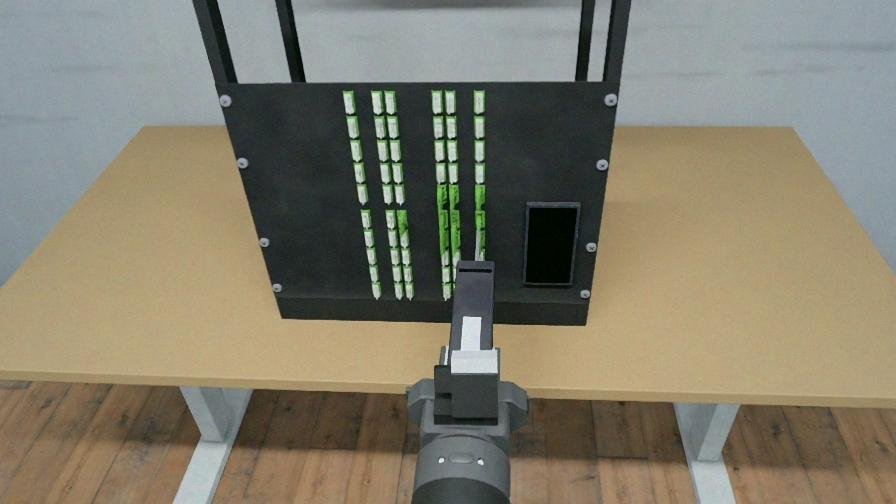

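Emit:
move(
  target={"side":"right","x":0.3192,"y":0.0405,"z":0.9176,"quat_wxyz":[0.5045,-0.5045,-0.4955,0.4955]},
  min_time_s=1,
  cameras=[],
)

Emit:
move(
  target={"side":"right","x":0.3195,"y":0.0362,"z":0.9174,"quat_wxyz":[0.5,-0.5,-0.5,0.5]},
  min_time_s=1.5,
  cameras=[],
)

Emit:
move(
  target={"side":"right","x":0.3215,"y":0.0362,"z":0.9176,"quat_wxyz":[0.5,-0.5,-0.5,0.5]},
  min_time_s=1,
  cameras=["head_camera"],
)

Scene clock: 229.70 s.
Joint torques (N m): left_arm=[-0.97 8.3 0.14 0.21 0.23 -0.39 -0.11] | right_arm=[-13.1 -2.64 -0.67 -7.58 1.94 1.25 0.29]
External joint torques (N m): left_arm=[0.15 -0.49 -0.4 0.31 0.17 -0.01 -0.1] | right_arm=[1.68 -1.98 1.45 -0.61 0.41 0.11 0.3]
Motor temperatures (°C): left_arm=[32 34 30 31 36 34 31] | right_arm=[37 28 31 32 37 35 45]
Wrist force (N): left_arm=[-2.7 -5.9 -2.1] | right_arm=[-3.2 16.6 4.5]
Wrist torque (N m): left_arm=[0.72 -0.07 0.24] | right_arm=[-1.87 0.06 -0.21]
Wrist force, peak (N): left_arm=[-2.6 -6.2 -2.9] | right_arm=[-4.2 14.8 9.2]
move: done
base_odometry: x=+0.126 y=-0.136 heading=-0.059
lidar_m: 1.22 1.06 1.81 2.43 2.56 3.57 4.59 3.02 2.25 2.19 1.70 0.92
base_status: not commanded
joint_positions: torso_squat_rad=+0.350 torso_shift_rad=+0.000 torso_pitch_rad=+0.000 torso_yaw_rad=+0.550 left_shoulder_pitch_rad=+0.017 left_shoulder_roll_rad=+0.300 left_shoulder_yaw_rad=+0.033 left_elbow_rad=-0.121 left_forearm_roll_rad=-0.009 left_wrist_pitch_rad=-0.037 left_hand_roll_rad=+0.026 left_gripper_m=+0.018 right_shoulder_pitch_rad=-0.354 right_shoulder_roll_rad=-0.127 right_shoulder_yaw_rad=+0.690 right_elbow_rad=-0.824 right_forearm_roll_rad=+1.433 right_wrist_pitch_rad=+1.197 right_hand_roll_rad=-0.589 right_gripper_m=+0.047 head_pan_rad=-0.520 head_tilt_rad=+0.700
joint_status: all done
wheel_motors_off: 0
motor_effort: left_wheel=+11(12) right_wheel=-8(10)
chest: x=-0.2280 y=+0.0008 z=+1.2475 quat_wxyz=(+0.962, -0.001, +0.000, +0.272) (m; base frame)
left_hand: x=-0.4157 y=+0.4100 z=+0.5991 quat_wxyz=(+0.945, +0.164, -0.030, +0.282) (m; base frame)
right_hand: x=+0.3193 y=+0.0406 z=+0.9176 quat_wxyz=(+0.505, -0.504, -0.495, +0.495) (m; base frame)
right_hand_status: reached (checked arc, planned for 1.0 s): 0 mm and 0.0 deg off.
pictures: none
No camera images: "cameras" was empty.

Scene clock: 231.53 s.
Joint torques (N m): left_arm=[-0.83 8.08 0.28 0.19 0.34 -0.39 -0.06] | right_arm=[-13.44 -3.26 -1.12 -7.98 2.2 0.85 0.22]
External joint torques (N m): left_arm=[0.29 -0.71 -0.26 0.29 0.28 -0.01 -0.05] | right_arm=[1.04 -2.31 1.22 -0.96 0.67 -0.28 0.23]
Motor temperatures (°C): left_arm=[32 34 30 31 36 34 31] | right_arm=[37 28 31 32 37 35 45]
Wrist force (N): left_arm=[-2.1 -5.8 -1.8] | right_arm=[-3.3 15.9 5.5]
Wrist torque (N m): left_arm=[0.72 -0.03 0.26] | right_arm=[-1.80 0.22 -0.21]
Wrist force, peak (N): left_arm=[-2.3 -6.3 -2.4] | right_arm=[-4.1 18.9 5.7]
move: done
base_odometry: x=+0.126 y=-0.136 heading=-0.059
lidar_m: 1.22 1.06 1.80 2.43 2.55 3.56 4.59 3.02 2.25 2.18 1.70 0.90
base_status: not commanded
joint_positions: torso_squat_rad=+0.350 torso_shift_rad=+0.000 torso_pitch_rad=+0.000 torso_yaw_rad=+0.550 left_shoulder_pitch_rad=+0.017 left_shoulder_roll_rad=+0.300 left_shoulder_yaw_rad=+0.033 left_elbow_rad=-0.121 left_forearm_roll_rad=-0.009 left_wrist_pitch_rad=-0.037 left_hand_roll_rad=+0.026 left_gripper_m=+0.018 right_shoulder_pitch_rad=-0.331 right_shoulder_roll_rad=-0.152 right_shoulder_yaw_rad=+0.697 right_elbow_rad=-0.863 right_forearm_roll_rad=+1.437 right_wrist_pitch_rad=+1.183 right_hand_roll_rad=-0.587 right_gripper_m=+0.047 head_pan_rad=-0.520 head_tilt_rad=+0.700
joint_status: all done
wheel_motors_off: 0
motor_effort: left_wheel=+12(12) right_wheel=-9(11)
chest: x=-0.2280 y=+0.0008 z=+1.2475 quat_wxyz=(+0.962, -0.001, +0.000, +0.272) (m; base frame)
left_hand: x=-0.4157 y=+0.4100 z=+0.5991 quat_wxyz=(+0.945, +0.164, -0.030, +0.282) (m; base frame)
right_hand: x=+0.3193 y=+0.0363 z=+0.9173 quat_wxyz=(+0.500, -0.501, -0.500, +0.499) (m; base frame)
right_hand_status: reached (checked arc, planned for 1.5 s): 0 mm and 0.1 deg off.
pictures: none
No camera images: "cameras" was empty.

Scene clock: 232.87 s.
Joint torques (N m): left_arm=[-0.88 8.24 0.35 0.04 0.4 -0.43 -0.1] | right_arm=[-17.4 -4.03 -3.69 -6.38 1.33 -0.4 -0.52]
External joint torques (N m): left_arm=[0.24 -0.55 -0.19 0.14 0.35 -0.05 -0.1] | right_arm=[-2.85 -3 -1.33 0.64 -0.19 -1.54 -0.52]
Motor temperatures (°C): left_arm=[32 34 30 31 36 34 31] | right_arm=[37 28 31 32 37 35 45]
Wrist force (N): left_arm=[-2.4 -5.9 -2.0] | right_arm=[-4.7 14.2 12.7]
Wrist torque (N m): left_arm=[0.71 -0.05 0.24] | right_arm=[-2.29 0.56 -0.23]
Wrist force, peak (N): left_arm=[-2.2 -6.3 -2.7] | right_arm=[-5.0 14.8 12.8]
move: done
base_odometry: x=+0.126 y=-0.136 heading=-0.059
lidar_m: 1.22 1.05 1.79 2.44 2.55 3.56 4.60 3.02 2.26 2.18 1.69 0.91
base_status: not commanded
joint_positions: torso_squat_rad=+0.350 torso_shift_rad=+0.000 torso_pitch_rad=+0.000 torso_yaw_rad=+0.550 left_shoulder_pitch_rad=+0.017 left_shoulder_roll_rad=+0.300 left_shoulder_yaw_rad=+0.033 left_elbow_rad=-0.121 left_forearm_roll_rad=-0.009 left_wrist_pitch_rad=-0.037 left_hand_roll_rad=+0.026 left_gripper_m=+0.018 right_shoulder_pitch_rad=-0.334 right_shoulder_roll_rad=-0.154 right_shoulder_yaw_rad=+0.696 right_elbow_rad=-0.861 right_forearm_roll_rad=+1.434 right_wrist_pitch_rad=+1.178 right_hand_roll_rad=-0.587 right_gripper_m=+0.047 head_pan_rad=-0.520 head_tilt_rad=+0.700
joint_status: all done
wheel_motors_off: 0
motor_effort: left_wheel=+12(12) right_wheel=-11(11)
chest: x=-0.2280 y=+0.0008 z=+1.2475 quat_wxyz=(+0.962, -0.001, +0.000, +0.272) (m; base frame)
left_hand: x=-0.4157 y=+0.4100 z=+0.5991 quat_wxyz=(+0.945, +0.164, -0.030, +0.282) (m; base frame)
right_hand: x=+0.3210 y=+0.0362 z=+0.9172 quat_wxyz=(+0.500, -0.500, -0.500, +0.500) (m; base frame)
right_hand_status: reached (checked arc, planned for 1.0 s): 1 mm and 0.0 deg off.
pictures: head_camera

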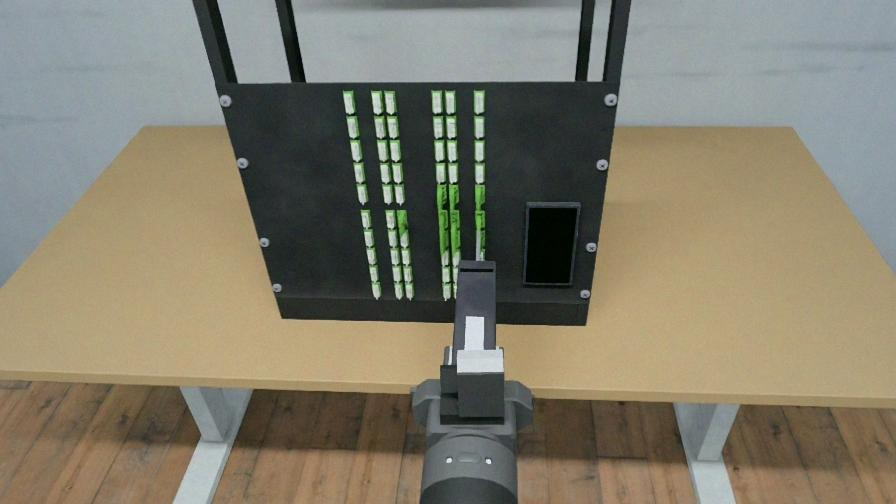

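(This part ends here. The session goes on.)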